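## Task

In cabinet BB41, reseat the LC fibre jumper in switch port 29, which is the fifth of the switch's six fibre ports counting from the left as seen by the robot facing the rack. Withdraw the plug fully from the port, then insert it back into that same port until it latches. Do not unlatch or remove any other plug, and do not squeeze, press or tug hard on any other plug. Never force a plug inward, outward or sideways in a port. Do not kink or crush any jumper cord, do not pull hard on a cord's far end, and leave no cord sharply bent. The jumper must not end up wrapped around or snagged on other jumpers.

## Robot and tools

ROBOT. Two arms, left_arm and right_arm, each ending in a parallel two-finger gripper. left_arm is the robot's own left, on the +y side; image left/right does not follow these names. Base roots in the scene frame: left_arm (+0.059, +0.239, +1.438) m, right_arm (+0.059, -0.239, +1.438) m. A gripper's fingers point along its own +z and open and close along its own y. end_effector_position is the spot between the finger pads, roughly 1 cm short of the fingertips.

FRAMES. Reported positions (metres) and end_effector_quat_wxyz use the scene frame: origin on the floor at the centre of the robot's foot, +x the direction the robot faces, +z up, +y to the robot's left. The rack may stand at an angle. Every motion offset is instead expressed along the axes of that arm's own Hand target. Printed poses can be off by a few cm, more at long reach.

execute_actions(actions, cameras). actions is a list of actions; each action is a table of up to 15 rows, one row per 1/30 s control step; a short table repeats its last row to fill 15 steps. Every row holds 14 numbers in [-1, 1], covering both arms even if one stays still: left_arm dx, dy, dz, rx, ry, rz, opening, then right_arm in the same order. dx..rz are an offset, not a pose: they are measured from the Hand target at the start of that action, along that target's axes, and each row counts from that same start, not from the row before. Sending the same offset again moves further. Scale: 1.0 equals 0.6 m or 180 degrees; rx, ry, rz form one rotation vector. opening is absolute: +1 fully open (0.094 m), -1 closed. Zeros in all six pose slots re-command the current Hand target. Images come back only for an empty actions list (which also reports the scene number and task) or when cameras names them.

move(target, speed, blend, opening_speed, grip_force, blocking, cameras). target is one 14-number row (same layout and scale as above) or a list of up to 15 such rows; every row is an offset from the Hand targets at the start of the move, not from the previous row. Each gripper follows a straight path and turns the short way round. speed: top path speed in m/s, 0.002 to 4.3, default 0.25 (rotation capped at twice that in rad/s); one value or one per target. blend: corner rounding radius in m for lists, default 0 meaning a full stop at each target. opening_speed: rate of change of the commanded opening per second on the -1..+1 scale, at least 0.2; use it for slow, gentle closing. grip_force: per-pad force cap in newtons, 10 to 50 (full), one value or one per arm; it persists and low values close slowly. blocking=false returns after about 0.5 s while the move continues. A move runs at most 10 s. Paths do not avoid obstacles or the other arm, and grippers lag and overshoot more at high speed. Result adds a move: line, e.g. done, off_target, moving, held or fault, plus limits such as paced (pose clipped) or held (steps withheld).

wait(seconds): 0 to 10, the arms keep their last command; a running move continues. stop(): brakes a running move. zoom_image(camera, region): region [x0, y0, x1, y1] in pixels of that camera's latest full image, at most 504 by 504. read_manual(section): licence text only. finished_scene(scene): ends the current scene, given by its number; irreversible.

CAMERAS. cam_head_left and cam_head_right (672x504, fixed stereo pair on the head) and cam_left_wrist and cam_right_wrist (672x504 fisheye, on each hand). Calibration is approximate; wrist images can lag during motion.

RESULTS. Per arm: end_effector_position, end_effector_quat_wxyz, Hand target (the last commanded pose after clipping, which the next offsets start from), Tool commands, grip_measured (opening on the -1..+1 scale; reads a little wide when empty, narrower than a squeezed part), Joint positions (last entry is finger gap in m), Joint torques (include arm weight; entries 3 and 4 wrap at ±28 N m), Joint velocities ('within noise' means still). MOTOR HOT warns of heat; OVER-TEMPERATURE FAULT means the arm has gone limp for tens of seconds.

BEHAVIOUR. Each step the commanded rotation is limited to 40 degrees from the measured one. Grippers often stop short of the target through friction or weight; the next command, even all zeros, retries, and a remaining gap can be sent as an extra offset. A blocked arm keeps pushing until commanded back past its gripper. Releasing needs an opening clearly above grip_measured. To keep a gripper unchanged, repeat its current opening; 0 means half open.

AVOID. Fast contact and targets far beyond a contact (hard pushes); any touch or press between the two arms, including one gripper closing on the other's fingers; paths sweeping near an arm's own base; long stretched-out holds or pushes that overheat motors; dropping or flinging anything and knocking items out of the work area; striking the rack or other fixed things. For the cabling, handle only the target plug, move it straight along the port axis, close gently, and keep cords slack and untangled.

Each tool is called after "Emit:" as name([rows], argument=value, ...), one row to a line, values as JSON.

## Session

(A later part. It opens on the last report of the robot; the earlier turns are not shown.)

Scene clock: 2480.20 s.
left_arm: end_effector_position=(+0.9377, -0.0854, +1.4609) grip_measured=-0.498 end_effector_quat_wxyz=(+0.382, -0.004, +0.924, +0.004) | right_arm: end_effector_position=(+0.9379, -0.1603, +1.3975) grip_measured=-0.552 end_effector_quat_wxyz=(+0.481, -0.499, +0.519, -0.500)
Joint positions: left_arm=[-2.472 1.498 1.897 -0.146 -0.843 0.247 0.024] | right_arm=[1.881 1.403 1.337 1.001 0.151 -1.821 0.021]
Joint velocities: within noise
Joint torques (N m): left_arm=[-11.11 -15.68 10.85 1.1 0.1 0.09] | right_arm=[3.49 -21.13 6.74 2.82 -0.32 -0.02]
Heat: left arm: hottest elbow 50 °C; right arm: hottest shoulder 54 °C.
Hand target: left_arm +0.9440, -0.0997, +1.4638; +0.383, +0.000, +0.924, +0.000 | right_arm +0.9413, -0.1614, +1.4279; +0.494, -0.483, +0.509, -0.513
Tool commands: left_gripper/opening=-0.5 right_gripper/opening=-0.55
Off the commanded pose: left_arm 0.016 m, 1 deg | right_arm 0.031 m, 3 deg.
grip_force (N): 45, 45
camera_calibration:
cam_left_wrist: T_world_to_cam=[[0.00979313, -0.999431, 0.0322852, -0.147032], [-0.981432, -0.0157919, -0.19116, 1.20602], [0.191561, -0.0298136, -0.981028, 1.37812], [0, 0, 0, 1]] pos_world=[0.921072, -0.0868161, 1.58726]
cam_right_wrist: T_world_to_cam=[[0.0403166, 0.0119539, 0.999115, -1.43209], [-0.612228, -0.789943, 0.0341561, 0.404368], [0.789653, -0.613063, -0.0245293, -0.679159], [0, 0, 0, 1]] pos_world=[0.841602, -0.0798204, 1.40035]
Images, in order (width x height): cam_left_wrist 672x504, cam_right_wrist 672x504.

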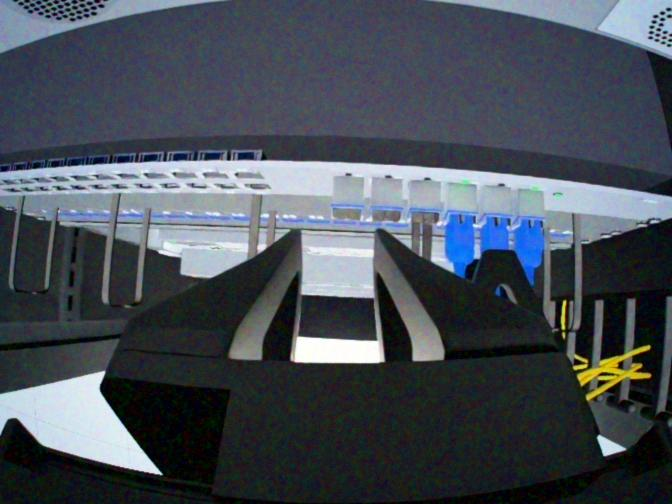

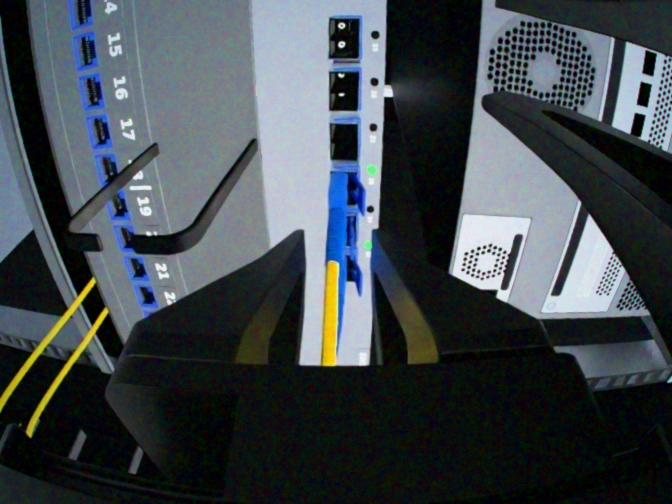

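Emit:
move(target=[0,0,0,0,0,0,-0.5,0,0.004,0.0,0.002,0,0,-0.92], speed=0.06, opening_speed=0.2, cameras=["cam_left_wrist","cam_right_wrist"])

Emit:
zoom_image(camera="cam_left_wrist", region=[430, 180, 560, 290])

Emit:
zoom_image(camera="cam_right_wrist", region=[290, 130, 400, 310])

Scene clock: 2491.30 s.
left_arm: end_effector_position=(+0.9377, -0.0854, +1.4609) grip_measured=-0.498 end_effector_quat_wxyz=(+0.382, -0.004, +0.924, +0.004) | right_arm: end_effector_position=(+0.9364, -0.1607, +1.3982) grip_measured=-0.916 end_effector_quat_wxyz=(+0.483, -0.497, +0.518, -0.502)
Joint positions: left_arm=[-2.472 1.498 1.897 -0.146 -0.843 0.247 0.024] | right_arm=[1.881 1.403 1.332 1.012 0.151 -1.821 0.004]
Joint torques (N m): left_arm=[-11.46 -15.62 10.8 0.98 0.1 0.1] | right_arm=[3.37 -20.6 7.2 2.85 -0.42 0]
Heat: left arm: hottest elbow 50 °C; right arm: hottest shoulder 56 °C.
Hand target: left_arm +0.9440, -0.0997, +1.4638; +0.383, +0.000, +0.924, +0.000 | right_arm +0.9413, -0.1614, +1.4255; +0.496, -0.482, +0.507, -0.515
Off the commanded pose: left_arm 0.016 m, 1 deg | right_arm 0.028 m, 3 deg.
grip_force (N): 45, 45
move: off_target (left_arm, right_arm)
camera_calibration:
cam_left_wrist: T_world_to_cam=[[0.00979313, -0.999431, 0.0322852, -0.147032], [-0.981432, -0.0157919, -0.19116, 1.20602], [0.191561, -0.0298136, -0.981028, 1.37812], [0, 0, 0, 1]] pos_world=[0.921072, -0.0868161, 1.58726]
cam_right_wrist: T_world_to_cam=[[0.0337248, 0.0112348, 0.999368, -1.42711], [-0.613797, -0.78891, 0.0295821, 0.411158], [0.788743, -0.614407, -0.0197099, -0.68427], [0, 0, 0, 1]] pos_world=[0.840209, -0.0800199, 1.40055]
Images, in order (width x height): cam_left_wrist 672x504, cam_right_wrist 672x504.

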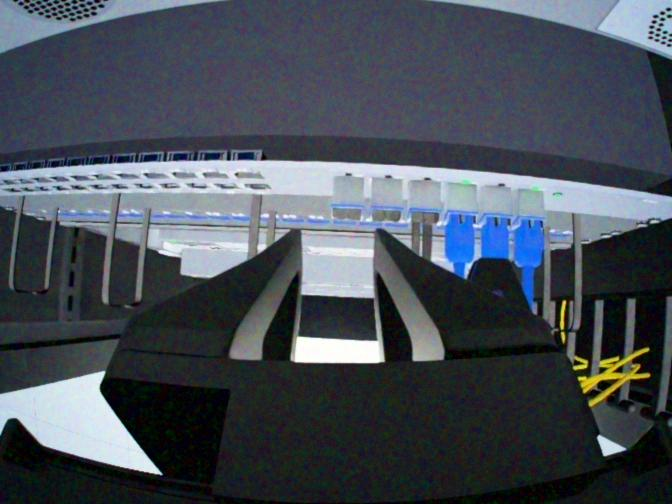

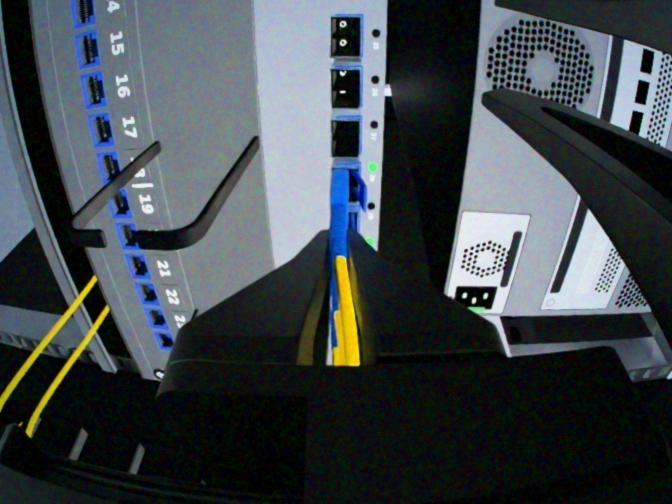

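Scaled by 3.877 from the camera's 672x504 image, which has a finer 960x720 frame.

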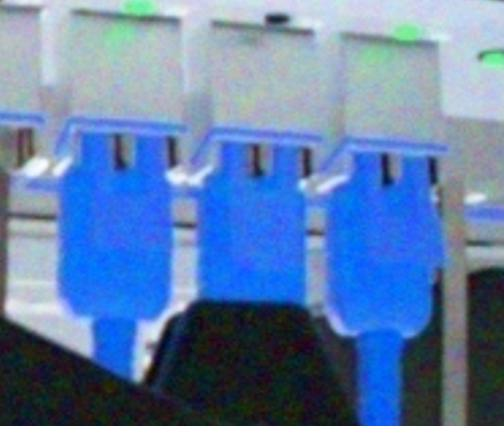

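Scaled by 2.800 from the camera's 672x504 image, which has a finer 960x720 frame.

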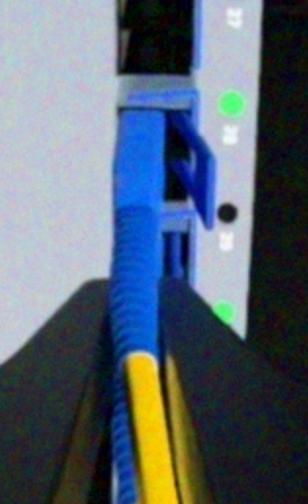

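Emit:
move(target=[0,0,0,0,0,0,-0.5,0,0.0,0.012,0.0,0,0,-0.97], speed=0.05, grip_force=40)

Emit:
move(target=[0,0,0,0,0,0,-0.5,0,0.0,0.010,0.0,0,0,-0.97], speed=0.05)

Emit:
move(target=[0,0,0,0,0,0,-0.5,0,0.0,0.008,0.0,0,0,-0.97], speed=0.05, cameras=["cam_left_wrist"])

Emit:
zoom_image(camera="cam_left_wrist", region=[430, 180, 560, 290])

Scene clock: 2501.67 s.
left_arm: end_effector_position=(+0.9377, -0.0854, +1.4609) grip_measured=-0.498 end_effector_quat_wxyz=(+0.382, -0.004, +0.924, +0.004) | right_arm: end_effector_position=(+0.9364, -0.1607, +1.3982) grip_measured=-0.917 end_effector_quat_wxyz=(+0.483, -0.497, +0.518, -0.502)
Joint positions: left_arm=[-2.472 1.498 1.897 -0.146 -0.843 0.247 0.024] | right_arm=[1.881 1.403 1.332 1.012 0.151 -1.821 0.004]
Joint torques (N m): left_arm=[-10.99 -15.74 10.77 0.94 0.09 0.11] | right_arm=[3.08 -20.01 9.03 2.3 -0.48 0.01]
Heat: left arm: hottest elbow 50 °C; right arm: hottest shoulder 56 °C.
Hand target: left_arm +0.9440, -0.0997, +1.4638; +0.383, +0.000, +0.924, +0.000 | right_arm +0.9485, -0.1618, +1.4257; +0.496, -0.482, +0.507, -0.515
Off the commanded pose: left_arm 0.016 m, 1 deg | right_arm 0.030 m, 3 deg.
grip_force (N): 40, 40
move: off_target (left_arm, right_arm)

Scene clock: 2502.37 s.
left_arm: end_effector_position=(+0.9377, -0.0854, +1.4609) grip_measured=-0.498 end_effector_quat_wxyz=(+0.382, -0.004, +0.924, +0.004) | right_arm: end_effector_position=(+0.9364, -0.1605, +1.3980) grip_measured=-0.917 end_effector_quat_wxyz=(+0.482, -0.497, +0.518, -0.502)
Joint positions: left_arm=[-2.472 1.498 1.897 -0.146 -0.843 0.247 0.024] | right_arm=[1.881 1.403 1.332 1.011 0.151 -1.821 0.004]
Joint torques (N m): left_arm=[-11.46 -15.44 10.66 0.99 0.1 0.11] | right_arm=[3.31 -19.08 10.62 1.88 -0.51 0.03]
Heat: left arm: hottest elbow 50 °C; right arm: hottest shoulder 56 °C.
Hand target: left_arm +0.9440, -0.0997, +1.4638; +0.383, +0.000, +0.924, +0.000 | right_arm +0.9545, -0.1620, +1.4257; +0.496, -0.482, +0.507, -0.515
Off the commanded pose: left_arm 0.016 m, 1 deg | right_arm 0.033 m, 3 deg.
grip_force (N): 40, 40
move: off_target (left_arm, right_arm)

Scene clock: 2503.07 s.
left_arm: end_effector_position=(+0.9377, -0.0854, +1.4609) grip_measured=-0.498 end_effector_quat_wxyz=(+0.382, -0.004, +0.924, +0.004) | right_arm: end_effector_position=(+0.9365, -0.1604, +1.3977) grip_measured=-0.917 end_effector_quat_wxyz=(+0.482, -0.498, +0.518, -0.501)
Joint positions: left_arm=[-2.472 1.498 1.897 -0.146 -0.843 0.247 0.024] | right_arm=[1.881 1.403 1.332 1.009 0.151 -1.821 0.004]
Joint torques (N m): left_arm=[-11.16 -15.62 10.88 0.91 0.13 0.11] | right_arm=[2.9 -19.08 11.86 1.59 -0.55 0.03]
Heat: left arm: hottest elbow 50 °C; right arm: hottest shoulder 56 °C.
Hand target: left_arm +0.9440, -0.0997, +1.4638; +0.383, +0.000, +0.924, +0.000 | right_arm +0.9593, -0.1622, +1.4259; +0.496, -0.482, +0.507, -0.515
Off the commanded pose: left_arm 0.016 m, 1 deg | right_arm 0.036 m, 3 deg.
grip_force (N): 40, 40
move: off_target (left_arm, right_arm)
camera_calibration:
cam_left_wrist: T_world_to_cam=[[0.00979313, -0.999431, 0.0322852, -0.147032], [-0.981432, -0.0157919, -0.19116, 1.20602], [0.191561, -0.0298136, -0.981028, 1.37812], [0, 0, 0, 1]] pos_world=[0.921072, -0.0868161, 1.58726]
Images, in order (width x height): cam_left_wrist 672x504.

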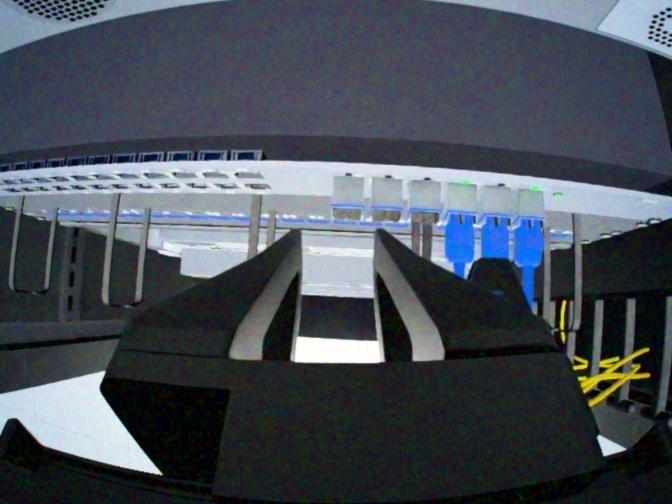

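Scaled by 3.877 from the camera's 672x504 image, which has a finer 960x720 frame.

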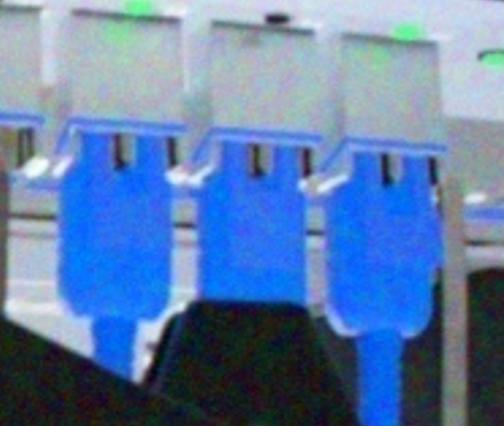

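Emit:
move(target=[0,0,0,0,0,0,-0.5,0,-0.001,0.008,0.003,0,0,-0.97], speed=0.05)

Emit:
move(target=[0,0,0,0,0,0,-0.5,0,-0.001,0.008,0.003,0,0,-0.97], speed=0.05)

Emit:
move(target=[0,0,0,0,0,0,-0.5,0,-0.001,0.006,0.003,0,0,-0.97], speed=0.05, cameras=["cam_left_wrist"])

Emit:
zoom_image(camera="cam_left_wrist", region=[430, 180, 560, 290])

Scene clock: 2511.00 s.
left_arm: end_effector_position=(+0.9377, -0.0854, +1.4609) grip_measured=-0.498 end_effector_quat_wxyz=(+0.382, -0.004, +0.924, +0.004) | right_arm: end_effector_position=(+0.9369, -0.1605, +1.3982) grip_measured=-0.917 end_effector_quat_wxyz=(+0.483, -0.498, +0.518, -0.502)
Joint positions: left_arm=[-2.472 1.498 1.897 -0.146 -0.843 0.247 0.024] | right_arm=[1.881 1.403 1.334 1.009 0.151 -1.821 0.004]
Joint torques (N m): left_arm=[-11.22 -15.27 10.82 0.99 0.12 0.1] | right_arm=[2.96 -18.43 12.98 1.69 -0.68 0.06]
Heat: left arm: hottest elbow 50 °C; right arm: hottest shoulder 56 °C.
Hand target: left_arm +0.9440, -0.0997, +1.4638; +0.383, +0.000, +0.924, +0.000 | right_arm +0.9641, -0.1625, +1.4266; +0.498, -0.479, +0.505, -0.517
Off the commanded pose: left_arm 0.016 m, 1 deg | right_arm 0.039 m, 4 deg.
grip_force (N): 40, 40
move: off_target (left_arm, right_arm)

Scene clock: 2511.70 s.
left_arm: end_effector_position=(+0.9377, -0.0854, +1.4609) grip_measured=-0.498 end_effector_quat_wxyz=(+0.382, -0.004, +0.924, +0.004) | right_arm: end_effector_position=(+0.9372, -0.1605, +1.3981) grip_measured=-0.917 end_effector_quat_wxyz=(+0.483, -0.498, +0.517, -0.502)
Joint positions: left_arm=[-2.472 1.498 1.897 -0.146 -0.843 0.247 0.024] | right_arm=[1.881 1.404 1.335 1.009 0.15 -1.821 0.004]
Joint torques (N m): left_arm=[-11.34 -15.03 10.73 0.95 0.11 0.09] | right_arm=[2.73 -17.73 14.2 1.81 -0.76 0.02]
Heat: left arm: hottest elbow 50 °C; right arm: hottest shoulder 56 °C.
Hand target: left_arm +0.9440, -0.0997, +1.4638; +0.383, +0.000, +0.924, +0.000 | right_arm +0.9688, -0.1628, +1.4273; +0.500, -0.477, +0.502, -0.520
Off the commanded pose: left_arm 0.016 m, 1 deg | right_arm 0.043 m, 4 deg.
grip_force (N): 40, 40
move: off_target (left_arm, right_arm)

Scene clock: 2512.47 s.
left_arm: end_effector_position=(+0.9377, -0.0854, +1.4609) grip_measured=-0.498 end_effector_quat_wxyz=(+0.382, -0.004, +0.924, +0.004) | right_arm: end_effector_position=(+0.9375, -0.1603, +1.3980) grip_measured=-0.917 end_effector_quat_wxyz=(+0.483, -0.497, +0.517, -0.502)
Joint positions: left_arm=[-2.472 1.498 1.897 -0.146 -0.843 0.247 0.024] | right_arm=[1.881 1.406 1.336 1.011 0.148 -1.821 0.004]
Joint torques (N m): left_arm=[-11.16 -15.56 10.89 0.94 0.11 0.11] | right_arm=[2.73 -17.49 14.94 1.92 -0.84 0.04]
Heat: left arm: hottest elbow 50 °C; right arm: hottest shoulder 56 °C.
Hand target: left_arm +0.9440, -0.0997, +1.4638; +0.383, +0.000, +0.924, +0.000 | right_arm +0.9724, -0.1630, +1.4279; +0.502, -0.475, +0.500, -0.522
Off the commanded pose: left_arm 0.016 m, 1 deg | right_arm 0.046 m, 5 deg.
grip_force (N): 40, 40
move: off_target (left_arm, right_arm)
camera_calibration:
cam_left_wrist: T_world_to_cam=[[0.00979313, -0.999431, 0.0322852, -0.147032], [-0.981432, -0.0157919, -0.19116, 1.20602], [0.191561, -0.0298136, -0.981028, 1.37812], [0, 0, 0, 1]] pos_world=[0.921072, -0.0868161, 1.58726]
Images, in order (width x height): cam_left_wrist 672x504.

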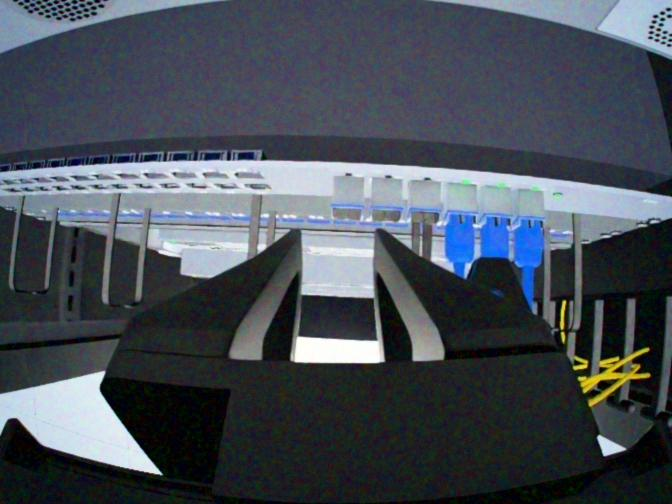

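Scaled by 3.877 from the camera's 672x504 image, which has a finer 960x720 frame.

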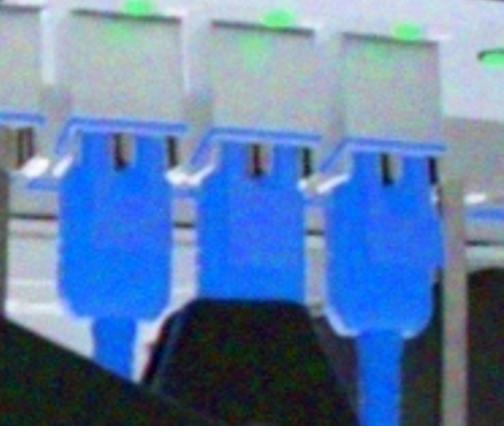

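LED 29 green, lever free. Relieve the push and check.

Emit:
move(target=[0,0,0,0,0,0,-0.5,0,0.010,-0.024,-0.022,0,0,-0.97], speed=0.05)

Emit:
move(target=[0,0,0,0,0,0,-0.5,0,0.0,-0.008,0,0,0,-0.97], speed=0.05, cameras=["cam_left_wrist","cam_right_wrist"])

Emit:
zoom_image(camera="cam_left_wrist", region=[430, 180, 560, 290])

Emit:
zoom_image(camera="cam_right_wrist", region=[290, 130, 400, 310])

Scene clock: 2526.07 s.
left_arm: end_effector_position=(+0.9377, -0.0854, +1.4609) grip_measured=-0.498 end_effector_quat_wxyz=(+0.382, -0.004, +0.924, +0.004) | right_arm: end_effector_position=(+0.9382, -0.1608, +1.3977) grip_measured=-0.917 end_effector_quat_wxyz=(+0.478, -0.502, +0.521, -0.498)
Joint positions: left_arm=[-2.472 1.498 1.897 -0.146 -0.843 0.247 0.024] | right_arm=[1.882 1.398 1.336 0.985 0.156 -1.821 0.004]
Joint torques (N m): left_arm=[-11.11 -15.79 10.95 0.88 0.13 0.11] | right_arm=[3.02 -19.66 11.17 0.79 -0.29 0.08]
Heat: left arm: hottest elbow 50 °C; right arm: hottest shoulder 53 °C.
Hand target: left_arm +0.9440, -0.0997, +1.4638; +0.383, +0.000, +0.924, +0.000 | right_arm +0.9583, -0.1624, +1.4213; +0.486, -0.492, +0.518, -0.504
Off the commanded pose: left_arm 0.016 m, 1 deg | right_arm 0.031 m, 2 deg.
grip_force (N): 40, 40
move: off_target (left_arm, right_arm)

Scene clock: 2526.77 s.
left_arm: end_effector_position=(+0.9377, -0.0854, +1.4609) grip_measured=-0.498 end_effector_quat_wxyz=(+0.382, -0.004, +0.924, +0.004) | right_arm: end_effector_position=(+0.9380, -0.1607, +1.3977) grip_measured=-0.917 end_effector_quat_wxyz=(+0.478, -0.502, +0.522, -0.498)
Joint positions: left_arm=[-2.472 1.498 1.897 -0.146 -0.843 0.247 0.024] | right_arm=[1.882 1.397 1.335 0.985 0.156 -1.821 0.004]
Joint torques (N m): left_arm=[-11.16 -15.56 10.69 0.96 0.1 0.11] | right_arm=[3.49 -20.07 9.98 1.05 -0.25 0.09]
Heat: left arm: hottest elbow 50 °C; right arm: hottest shoulder 53 °C.
Hand target: left_arm +0.9440, -0.0997, +1.4638; +0.383, +0.000, +0.924, +0.000 | right_arm +0.9536, -0.1620, +1.4214; +0.486, -0.492, +0.517, -0.504
Off the commanded pose: left_arm 0.016 m, 1 deg | right_arm 0.028 m, 2 deg.
grip_force (N): 40, 40
move: off_target (left_arm, right_arm)
camera_calibration:
cam_left_wrist: T_world_to_cam=[[0.00979313, -0.999431, 0.0322852, -0.147032], [-0.981432, -0.0157919, -0.19116, 1.20602], [0.191561, -0.0298136, -0.981028, 1.37812], [0, 0, 0, 1]] pos_world=[0.921072, -0.0868161, 1.58726]
cam_right_wrist: T_world_to_cam=[[0.0516467, 0.0125651, 0.998586, -1.44214], [-0.612611, -0.789288, 0.0416156, 0.394199], [0.788696, -0.613894, -0.0330667, -0.666693], [0, 0, 0, 1]] pos_world=[0.841791, -0.0800212, 1.40165]
Images, in order (width x height): cam_left_wrist 672x504, cam_right_wrist 672x504.

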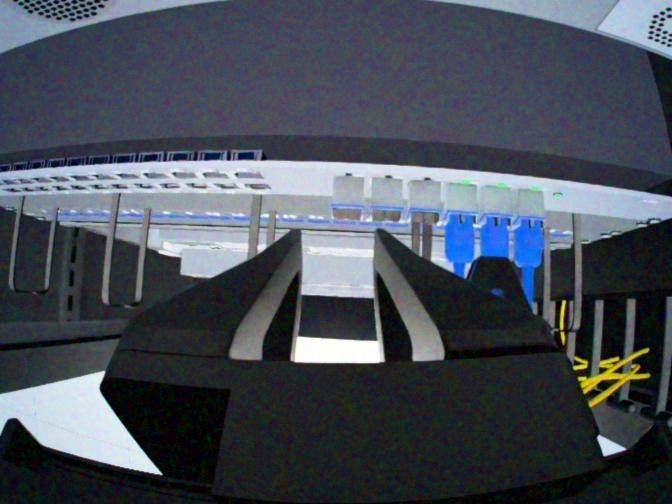

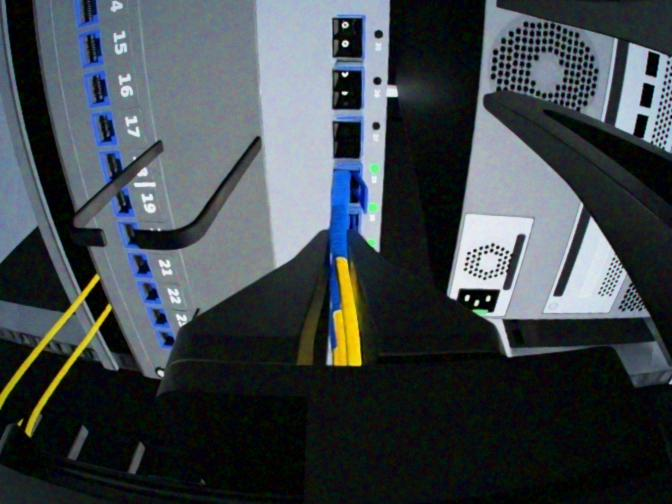

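Scaled by 3.877 from the camera's 672x504 image, which has a finer 960x720 frame.

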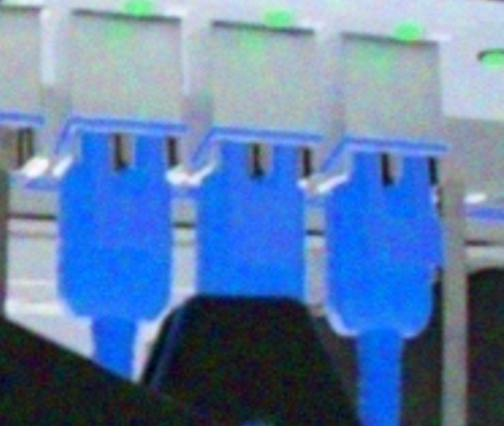

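Scaled by 2.800 from the camera's 672x504 image, which has a finer 960x720 frame.

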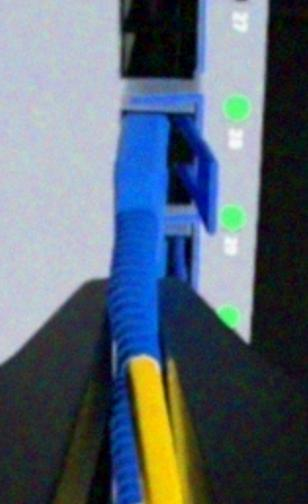

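Still green with push mostly removed. Open slowly.

Emit:
move(target=[0,0,0,0,0,0,-0.5,0,0.0,-0.008,0,0,0,-0.5], speed=0.05, opening_speed=0.3, cameras=["cam_left_wrist","cam_right_wrist"])

Emit:
zoom_image(camera="cam_left_wrist", region=[430, 180, 560, 290])

Emit:
zoom_image(camera="cam_right_wrist", region=[290, 130, 400, 310])

Scene clock: 2534.97 s.
left_arm: end_effector_position=(+0.9377, -0.0854, +1.4609) grip_measured=-0.498 end_effector_quat_wxyz=(+0.382, -0.004, +0.924, +0.004) | right_arm: end_effector_position=(+0.9375, -0.1600, +1.3949) grip_measured=-0.503 end_effector_quat_wxyz=(+0.475, -0.506, +0.523, -0.495)
Joint positions: left_arm=[-2.472 1.498 1.897 -0.146 -0.843 0.247 0.024] | right_arm=[1.882 1.397 1.334 0.974 0.156 -1.821 0.023]
Joint torques (N m): left_arm=[-11.22 -15.44 10.8 0.91 0.12 0.1] | right_arm=[3.31 -20.37 8.8 1.83 -0.2 0.04]
Heat: left arm: hottest elbow 50 °C; right arm: hottest shoulder 53 °C.
Hand target: left_arm +0.9440, -0.0997, +1.4638; +0.383, +0.000, +0.924, +0.000 | right_arm +0.9487, -0.1618, +1.4215; +0.486, -0.492, +0.517, -0.504
Off the commanded pose: left_arm 0.016 m, 1 deg | right_arm 0.029 m, 2 deg.
grip_force (N): 40, 40
move: off_target (left_arm, right_arm)
camera_calibration:
cam_left_wrist: T_world_to_cam=[[0.00979313, -0.999431, 0.0322852, -0.147032], [-0.981432, -0.0157919, -0.19116, 1.20602], [0.191561, -0.0298136, -0.981028, 1.37812], [0, 0, 0, 1]] pos_world=[0.921072, -0.0868161, 1.58726]
cam_right_wrist: T_world_to_cam=[[0.0629288, 0.0138979, 0.997921, -1.44867], [-0.609742, -0.791055, 0.0494672, 0.380674], [0.790098, -0.611587, -0.041306, -0.655491], [0, 0, 0, 1]] pos_world=[0.841178, -0.0796221, 1.39975]
Images, in order (width x height): cam_left_wrist 672x504, cam_right_wrist 672x504.

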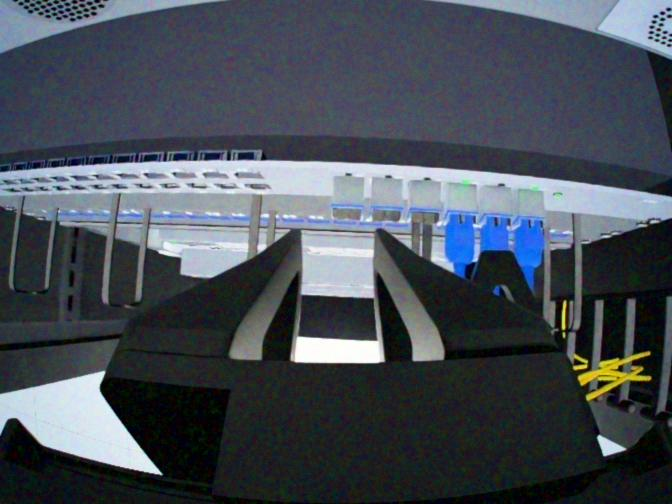

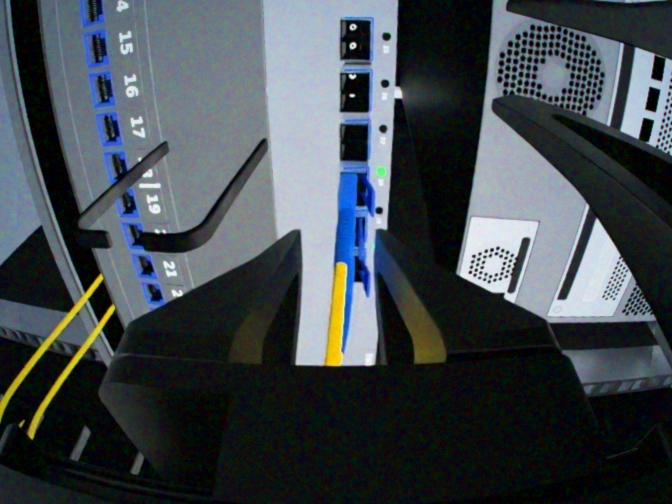

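Scaled by 3.877 from the camera's 672x504 image, which has a finer 960x720 frame.

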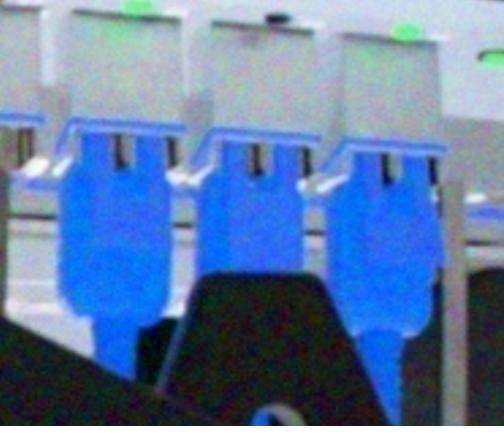

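Scaled by 2.800 from the camera's 672x504 image, which has a finer 960x720 frame.

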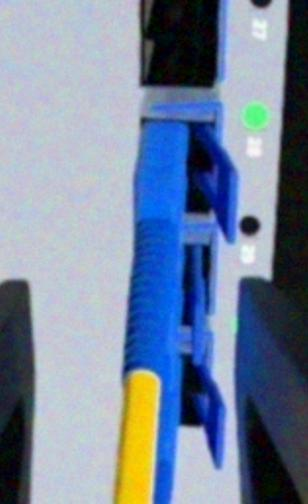

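Emit:
move(target=[0,0,0,0,0,0,-0.5,0,0.0,0.0,0.006,0,0,-0.92], speed=0.06, opening_speed=0.25)

Emit:
move(target=[0,0,0,0,0,0,-0.5,0,0.0,0.018,0.003,0,0,-0.98], speed=0.05, grip_force=45)

Emit:
move(target=[0,0,0,0,0,0,-0.5,0,0.0,0.012,0.003,0,0,-0.98], speed=0.05)

Emit:
move(target=[0,0,0,0,0,0,-0.5,0,0.0,0.010,0.003,0,0,-0.98], speed=0.05)

Emit:
move(target=[0,0,0,0,0,0,-0.5,0,0.0,0.008,0.003,0,0,-0.98], speed=0.05, cameras=["cam_left_wrist","cam_right_wrist"])

Emit:
zoom_image(camera="cam_left_wrist", region=[430, 180, 560, 290])

Emit:
zoom_image(camera="cam_right_wrist", region=[290, 130, 400, 310])

Scene clock: 2548.07 s.
left_arm: end_effector_position=(+0.9377, -0.0854, +1.4609) grip_measured=-0.498 end_effector_quat_wxyz=(+0.382, -0.004, +0.924, +0.004) | right_arm: end_effector_position=(+0.9377, -0.1600, +1.3969) grip_measured=-0.907 end_effector_quat_wxyz=(+0.478, -0.504, +0.521, -0.496)
Joint positions: left_arm=[-2.472 1.498 1.897 -0.146 -0.843 0.247 0.024] | right_arm=[1.882 1.397 1.334 0.982 0.153 -1.821 0.004]
Joint torques (N m): left_arm=[-11.11 -15.5 10.8 0.99 0.12 0.1] | right_arm=[3.08 -19.72 9.02 2.44 -0.33 0.02]
Heat: left arm: hottest elbow 50 °C; right arm: hottest elbow 53 °C.
Hand target: left_arm +0.9440, -0.0997, +1.4638; +0.383, +0.000, +0.924, +0.000 | right_arm +0.9487, -0.1618, +1.4215; +0.490, -0.487, +0.513, -0.509
Off the commanded pose: left_arm 0.016 m, 1 deg | right_arm 0.027 m, 3 deg.
grip_force (N): 40, 40
move: off_target (left_arm, right_arm)

Scene clock: 2548.77 s.
left_arm: end_effector_position=(+0.9377, -0.0854, +1.4609) grip_measured=-0.498 end_effector_quat_wxyz=(+0.382, -0.004, +0.924, +0.004) | right_arm: end_effector_position=(+0.9382, -0.1599, +1.3977) grip_measured=-0.912 end_effector_quat_wxyz=(+0.479, -0.503, +0.521, -0.497)
Joint positions: left_arm=[-2.472 1.498 1.897 -0.146 -0.843 0.247 0.024] | right_arm=[1.882 1.397 1.336 0.982 0.152 -1.821 0.004]
Joint torques (N m): left_arm=[-11.69 -15.68 10.73 0.96 0.13 0.1] | right_arm=[2.67 -18.61 11.81 2.15 -0.49 0.06]
Heat: left arm: hottest elbow 50 °C; right arm: hottest elbow 53 °C.
Hand target: left_arm +0.9440, -0.0997, +1.4638; +0.383, +0.000, +0.924, +0.000 | right_arm +0.9596, -0.1623, +1.4216; +0.493, -0.485, +0.510, -0.512
Off the commanded pose: left_arm 0.016 m, 1 deg | right_arm 0.032 m, 3 deg.
grip_force (N): 45, 45
move: off_target (left_arm, right_arm)

Scene clock: 2549.53 s.
left_arm: end_effector_position=(+0.9377, -0.0854, +1.4609) grip_measured=-0.498 end_effector_quat_wxyz=(+0.382, -0.004, +0.924, +0.004) | right_arm: end_effector_position=(+0.9385, -0.1597, +1.3975) grip_measured=-0.912 end_effector_quat_wxyz=(+0.479, -0.502, +0.520, -0.497)
Joint positions: left_arm=[-2.472 1.498 1.897 -0.146 -0.843 0.247 0.024] | right_arm=[1.882 1.399 1.338 0.986 0.151 -1.821 0.004]
Joint torques (N m): left_arm=[-11.34 -15.38 10.82 0.96 0.12 0.11] | right_arm=[2.43 -17.73 13.61 1.85 -0.61 0.07]
Heat: left arm: hottest elbow 50 °C; right arm: hottest elbow 53 °C.
Hand target: left_arm +0.9440, -0.0997, +1.4638; +0.383, +0.000, +0.924, +0.000 | right_arm +0.9667, -0.1626, +1.4214; +0.495, -0.483, +0.508, -0.514
Off the commanded pose: left_arm 0.016 m, 1 deg | right_arm 0.037 m, 4 deg.
grip_force (N): 45, 45
move: off_target (left_arm, right_arm)

Scene clock: 2550.30 s.
left_arm: end_effector_position=(+0.9377, -0.0854, +1.4609) grip_measured=-0.498 end_effector_quat_wxyz=(+0.382, -0.004, +0.924, +0.004) | right_arm: end_effector_position=(+0.9392, -0.1598, +1.3977) grip_measured=-0.913 end_effector_quat_wxyz=(+0.481, -0.500, +0.519, -0.499)
Joint positions: left_arm=[-2.472 1.498 1.897 -0.146 -0.843 0.247 0.024] | right_arm=[1.882 1.404 1.341 0.994 0.15 -1.821 0.004]
Joint torques (N m): left_arm=[-11.28 -15.68 10.86 0.99 0.11 0.14] | right_arm=[2.32 -17.14 14.86 1.78 -0.74 0.08]
Heat: left arm: hottest elbow 50 °C; right arm: hottest elbow 53 °C.
Hand target: left_arm +0.9440, -0.0997, +1.4638; +0.383, +0.000, +0.924, +0.000 | right_arm +0.9727, -0.1630, +1.4217; +0.497, -0.480, +0.505, -0.516
Off the commanded pose: left_arm 0.016 m, 1 deg | right_arm 0.041 m, 4 deg.
grip_force (N): 45, 45
move: off_target (left_arm, right_arm)

Scene clock: 2551.07 s.
left_arm: end_effector_position=(+0.9377, -0.0854, +1.4609) grip_measured=-0.498 end_effector_quat_wxyz=(+0.382, -0.004, +0.924, +0.004) | right_arm: end_effector_position=(+0.9400, -0.1596, +1.3976) grip_measured=-0.914 end_effector_quat_wxyz=(+0.483, -0.498, +0.517, -0.501)
Joint positions: left_arm=[-2.472 1.498 1.897 -0.146 -0.843 0.247 0.024] | right_arm=[1.881 1.409 1.345 1.003 0.148 -1.821 0.004]
Joint torques (N m): left_arm=[-10.81 -15.74 10.81 0.99 0.12 0.1] | right_arm=[2.32 -17.14 15.77 1.58 -0.77 0.08]
Heat: left arm: hottest elbow 50 °C; right arm: hottest elbow 54 °C.
Hand target: left_arm +0.9440, -0.0997, +1.4638; +0.383, +0.000, +0.924, +0.000 | right_arm +0.9775, -0.1630, +1.4217; +0.500, -0.478, +0.503, -0.519
Off the commanded pose: left_arm 0.016 m, 1 deg | right_arm 0.045 m, 4 deg.
grip_force (N): 45, 45
move: off_target (left_arm, right_arm)
camera_calibration:
cam_left_wrist: T_world_to_cam=[[0.00979313, -0.999431, 0.0322852, -0.147032], [-0.981432, -0.0157919, -0.19116, 1.20602], [0.191561, -0.0298136, -0.981028, 1.37812], [0, 0, 0, 1]] pos_world=[0.921072, -0.0868161, 1.58726]
cam_right_wrist: T_world_to_cam=[[0.0346272, 0.0117693, 0.999331, -1.4273], [-0.610649, -0.791315, 0.0304787, 0.409713], [0.791144, -0.611296, -0.0202141, -0.687604], [0, 0, 0, 1]] pos_world=[0.843608, -0.0793199, 1.39995]
Images, in order (width x height): cam_left_wrist 672x504, cam_right_wrist 672x504.

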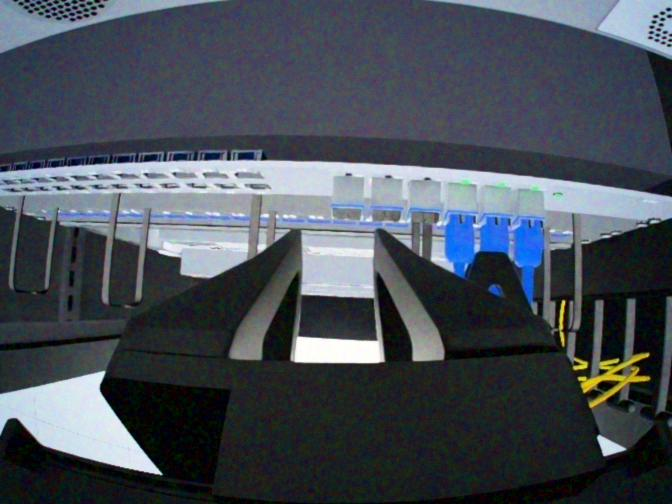

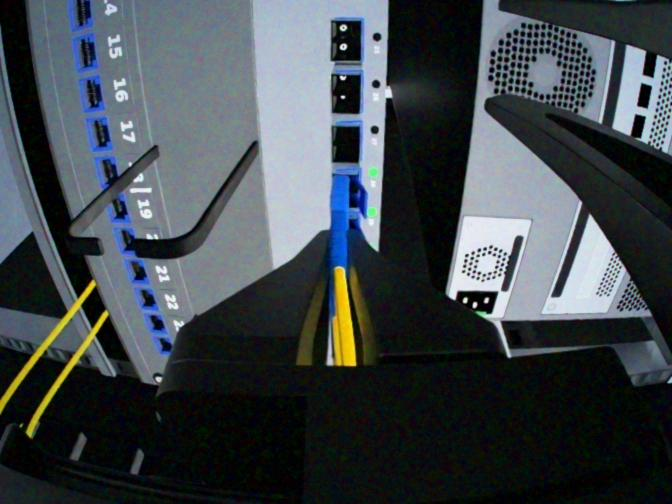

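Scaled by 3.877 from the camera's 672x504 image, which has a finer 960x720 frame.

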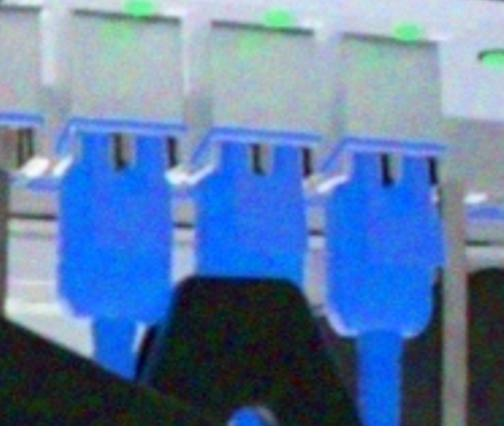

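Scaled by 2.800 from the camera's 672x504 image, which has a finer 960x720 frame.

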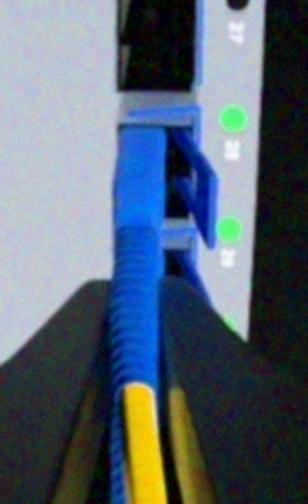

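Emit:
move(target=[0,0,0,0,0,0,-0.5,0,0.0,-0.034,-0.010,0,0,-0.98], speed=0.05)

Emit:
move(target=[0,0,0,0,0,0,-0.5,0,-0.004,-0.006,0,0,0,-0.5], speed=0.05, opening_speed=0.3, cameras=["cam_left_wrist","cam_right_wrist"])

Emit:
zoom_image(camera="cam_left_wrist", region=[430, 180, 560, 290])

Emit:
zoom_image(camera="cam_right_wrist", region=[290, 130, 400, 310])

Scene clock: 2558.97 s.
left_arm: end_effector_position=(+0.9377, -0.0854, +1.4609) grip_measured=-0.498 end_effector_quat_wxyz=(+0.382, -0.004, +0.924, +0.004) | right_arm: end_effector_position=(+0.9402, -0.1600, +1.3980) grip_measured=-0.914 end_effector_quat_wxyz=(+0.483, -0.497, +0.517, -0.502)
Joint positions: left_arm=[-2.472 1.498 1.897 -0.146 -0.843 0.247 0.024] | right_arm=[1.881 1.409 1.345 1.004 0.149 -1.821 0.004]
Joint torques (N m): left_arm=[-11.28 -15.62 10.76 0.99 0.11 0.13] | right_arm=[3.08 -19.19 10.48 1.36 -0.32 0.05]
Heat: left arm: hottest elbow 51 °C; right arm: hottest elbow 58 °C.
Hand target: left_arm +0.9440, -0.0997, +1.4638; +0.383, +0.000, +0.924, +0.000 | right_arm +0.9572, -0.1622, +1.4211; +0.492, -0.486, +0.511, -0.511
Off the commanded pose: left_arm 0.016 m, 1 deg | right_arm 0.029 m, 2 deg.
grip_force (N): 45, 45
move: off_target (left_arm, right_arm)

Scene clock: 2560.87 s.
left_arm: end_effector_position=(+0.9377, -0.0854, +1.4609) grip_measured=-0.498 end_effector_quat_wxyz=(+0.382, -0.004, +0.924, +0.004) | right_arm: end_effector_position=(+0.9397, -0.1594, +1.3954) grip_measured=-0.503 end_effector_quat_wxyz=(+0.481, -0.501, +0.519, -0.499)
Joint positions: left_arm=[-2.472 1.498 1.897 -0.146 -0.843 0.247 0.024] | right_arm=[1.881 1.409 1.344 0.995 0.149 -1.821 0.023]
Joint torques (N m): left_arm=[-11.16 -15.44 10.77 0.96 0.12 0.11] | right_arm=[3.25 -20.31 9.44 1.78 -0.3 0.03]
Heat: left arm: hottest elbow 51 °C; right arm: hottest elbow 58 °C.
Hand target: left_arm +0.9440, -0.0997, +1.4638; +0.383, +0.000, +0.924, +0.000 | right_arm +0.9535, -0.1619, +1.4234; +0.492, -0.486, +0.511, -0.511
Off the commanded pose: left_arm 0.016 m, 1 deg | right_arm 0.031 m, 3 deg.
grip_force (N): 45, 45
move: off_target (left_arm, right_arm)
camera_calibration:
cam_left_wrist: T_world_to_cam=[[0.00979313, -0.999431, 0.0322852, -0.147032], [-0.981432, -0.0157919, -0.19116, 1.20602], [0.191561, -0.0298136, -0.981028, 1.37812], [0, 0, 0, 1]] pos_world=[0.921072, -0.0868161, 1.58726]
cam_right_wrist: T_world_to_cam=[[0.0430564, 0.0126971, 0.998992, -1.43234], [-0.60992, -0.791629, 0.036349, 0.400817], [0.791293, -0.61087, -0.0263405, -0.678714], [0, 0, 0, 1]] pos_world=[0.843199, -0.0791208, 1.39845]
Images, in order (width x height): cam_left_wrist 672x504, cam_right_wrist 672x504.

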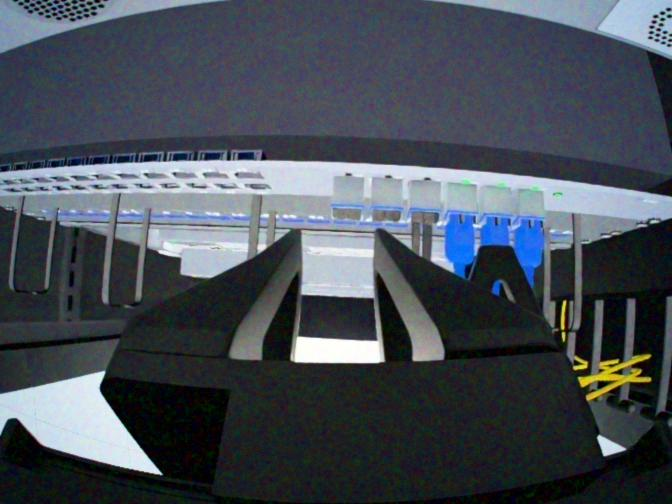

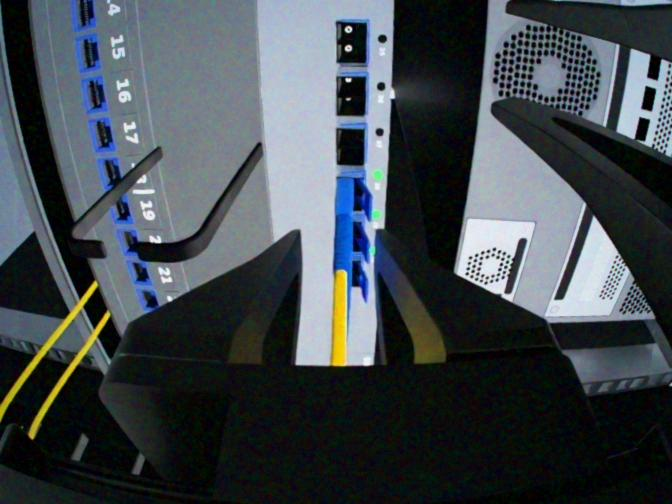

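Scaled by 3.877 from the camera's 672x504 image, which has a finer 960x720 frame.

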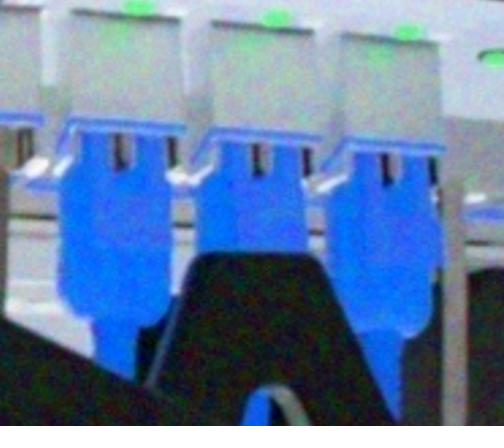

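Scaled by 2.800 from the camera's 672x504 image, which has a finer 960x720 frame.

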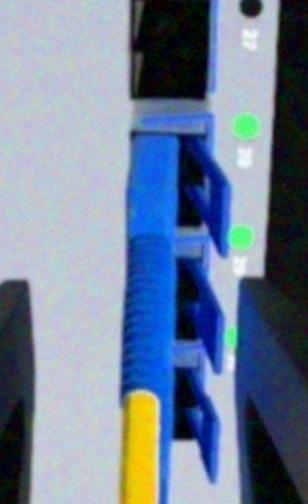

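Emit:
move(target=[0,0,0,0,0,0,-0.5,0,-0.004,-0.04,0,0,0,-0.45], speed=0.05, cameras=["cam_left_wrist","cam_right_wrist"])

Scene clock: 2571.13 s.
left_arm: end_effector_position=(+0.9377, -0.0854, +1.4609) grip_measured=-0.498 end_effector_quat_wxyz=(+0.382, -0.004, +0.924, +0.004) | right_arm: end_effector_position=(+0.9264, -0.1591, +1.3969) grip_measured=-0.452 end_effector_quat_wxyz=(+0.481, -0.502, +0.519, -0.497)
Joint positions: left_arm=[-2.472 1.498 1.897 -0.146 -0.843 0.247 0.024] | right_arm=[1.885 1.386 1.297 1.016 0.151 -1.823 0.026]
Joint velocities: left_arm=[within noise] | right_arm=[-0.024 -0.005 0.007 0.002 -0.154 -0.037 -0.001]
Joint torques (N m): left_arm=[-10.99 -15.5 10.78 1.03 0.13 0.11] | right_arm=[3.6 -21.13 6.52 2.8 -0.1 0]
Heat: left arm: hottest elbow 51 °C; right arm: hottest elbow 56 °C.
Hand target: left_arm +0.9440, -0.0997, +1.4638; +0.383, +0.000, +0.924, +0.000 | right_arm +0.9295, -0.1611, +1.4257; +0.492, -0.486, +0.511, -0.511
Off the commanded pose: left_arm 0.016 m, 1 deg | right_arm 0.029 m, 3 deg.
grip_force (N): 45, 45
move: off_target (left_arm, right_arm)
camera_calibration:
cam_left_wrist: T_world_to_cam=[[0.00979313, -0.999431, 0.0322852, -0.147032], [-0.981432, -0.0157919, -0.19116, 1.20602], [0.191561, -0.0298136, -0.981028, 1.37812], [0, 0, 0, 1]] pos_world=[0.921072, -0.0868161, 1.58726]
cam_right_wrist: T_world_to_cam=[[0.0468712, 0.0117007, 0.998832, -1.43679], [-0.608197, -0.792884, 0.0378284, 0.389048], [0.792401, -0.60926, -0.0300472, -0.663594], [0, 0, 0, 1]] pos_world=[0.829794, -0.0790194, 1.40045]
Images, in order (width x height): cam_left_wrist 672x504, cam_right_wrist 672x504.

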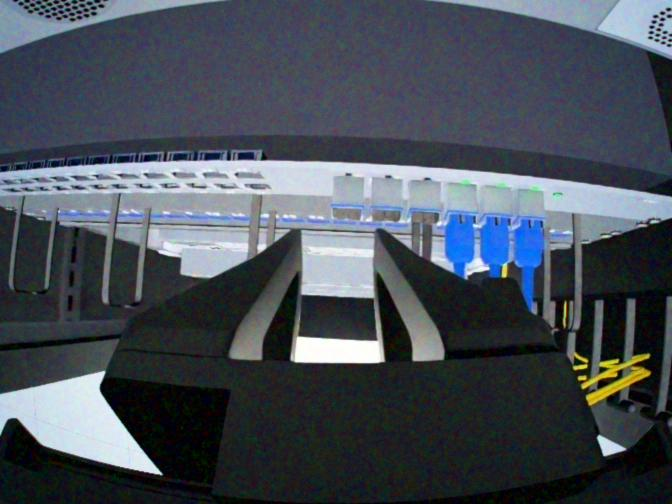

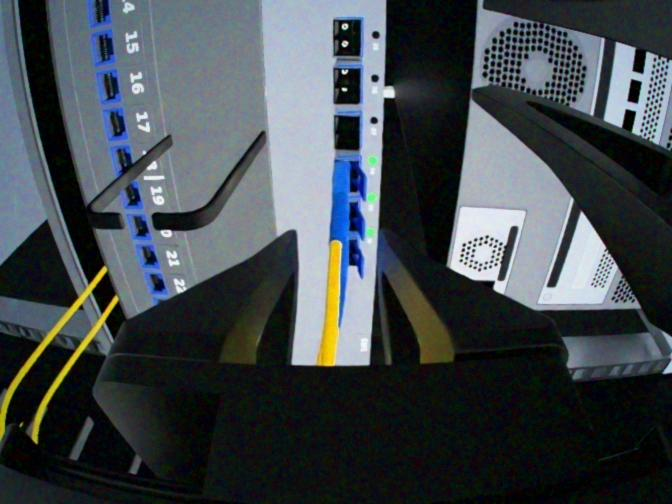

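Good. Continue the retreat.

Emit:
move(target=[0,0,0,0,0,0,-0.5,0,0,-0.12,0,0,0,-0.4], speed=0.08, cameras=["cam_left_wrist","cam_right_wrist"])

Scene clock: 2576.73 s.
left_arm: end_effector_position=(+0.9377, -0.0854, +1.4609) grip_measured=-0.498 end_effector_quat_wxyz=(+0.382, -0.004, +0.924, +0.004) | right_arm: end_effector_position=(+0.8552, -0.1560, +1.4013) grip_measured=-0.402 end_effector_quat_wxyz=(+0.482, -0.501, +0.518, -0.498)
Joint positions: left_arm=[-2.472 1.498 1.897 -0.146 -0.843 0.247 0.024] | right_arm=[1.914 1.3 1.065 1.17 0.167 -1.846 0.028]
Joint torques (N m): left_arm=[-11.05 -15.33 10.8 0.98 0.11 0.08] | right_arm=[3.25 -18.02 5.11 2.71 -0.13 -0.02]
Heat: left arm: hottest elbow 51 °C; right arm: hottest elbow 54 °C.
Hand target: left_arm +0.9440, -0.0997, +1.4638; +0.383, +0.000, +0.924, +0.000 | right_arm +0.8576, -0.1578, +1.4253; +0.492, -0.486, +0.511, -0.511
Off the commanded pose: left_arm 0.016 m, 1 deg | right_arm 0.024 m, 3 deg.
grip_force (N): 45, 45
move: off_target (left_arm, right_arm)
camera_calibration:
cam_left_wrist: T_world_to_cam=[[0.00979313, -0.999431, 0.0322852, -0.147032], [-0.981432, -0.0157919, -0.19116, 1.20602], [0.191561, -0.0298136, -0.981028, 1.37812], [0, 0, 0, 1]] pos_world=[0.921072, -0.0868161, 1.58726]
cam_right_wrist: T_world_to_cam=[[0.0424716, 0.0115691, 0.999031, -1.43433], [-0.608391, -0.792864, 0.035046, 0.352053], [0.792501, -0.609289, -0.0266357, -0.609962], [0, 0, 0, 1]] pos_world=[0.758499, -0.0759193, 1.40435]
Images, in order (width x height): cam_left_wrist 672x504, cam_right_wrist 672x504.

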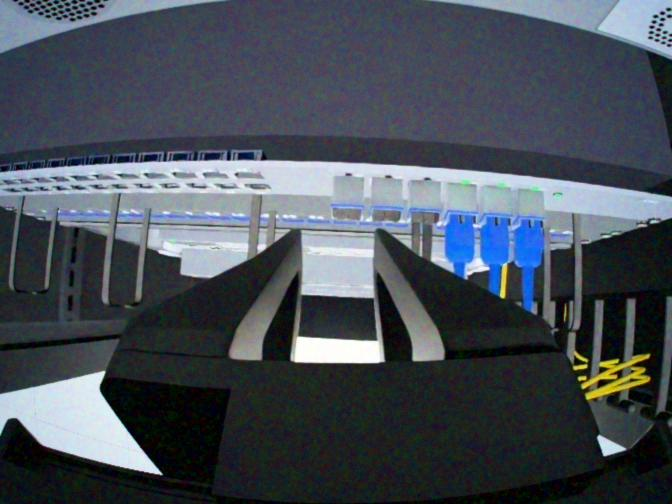

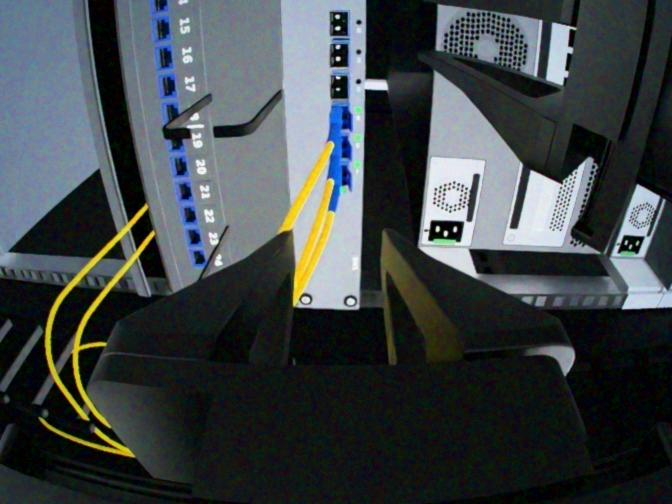

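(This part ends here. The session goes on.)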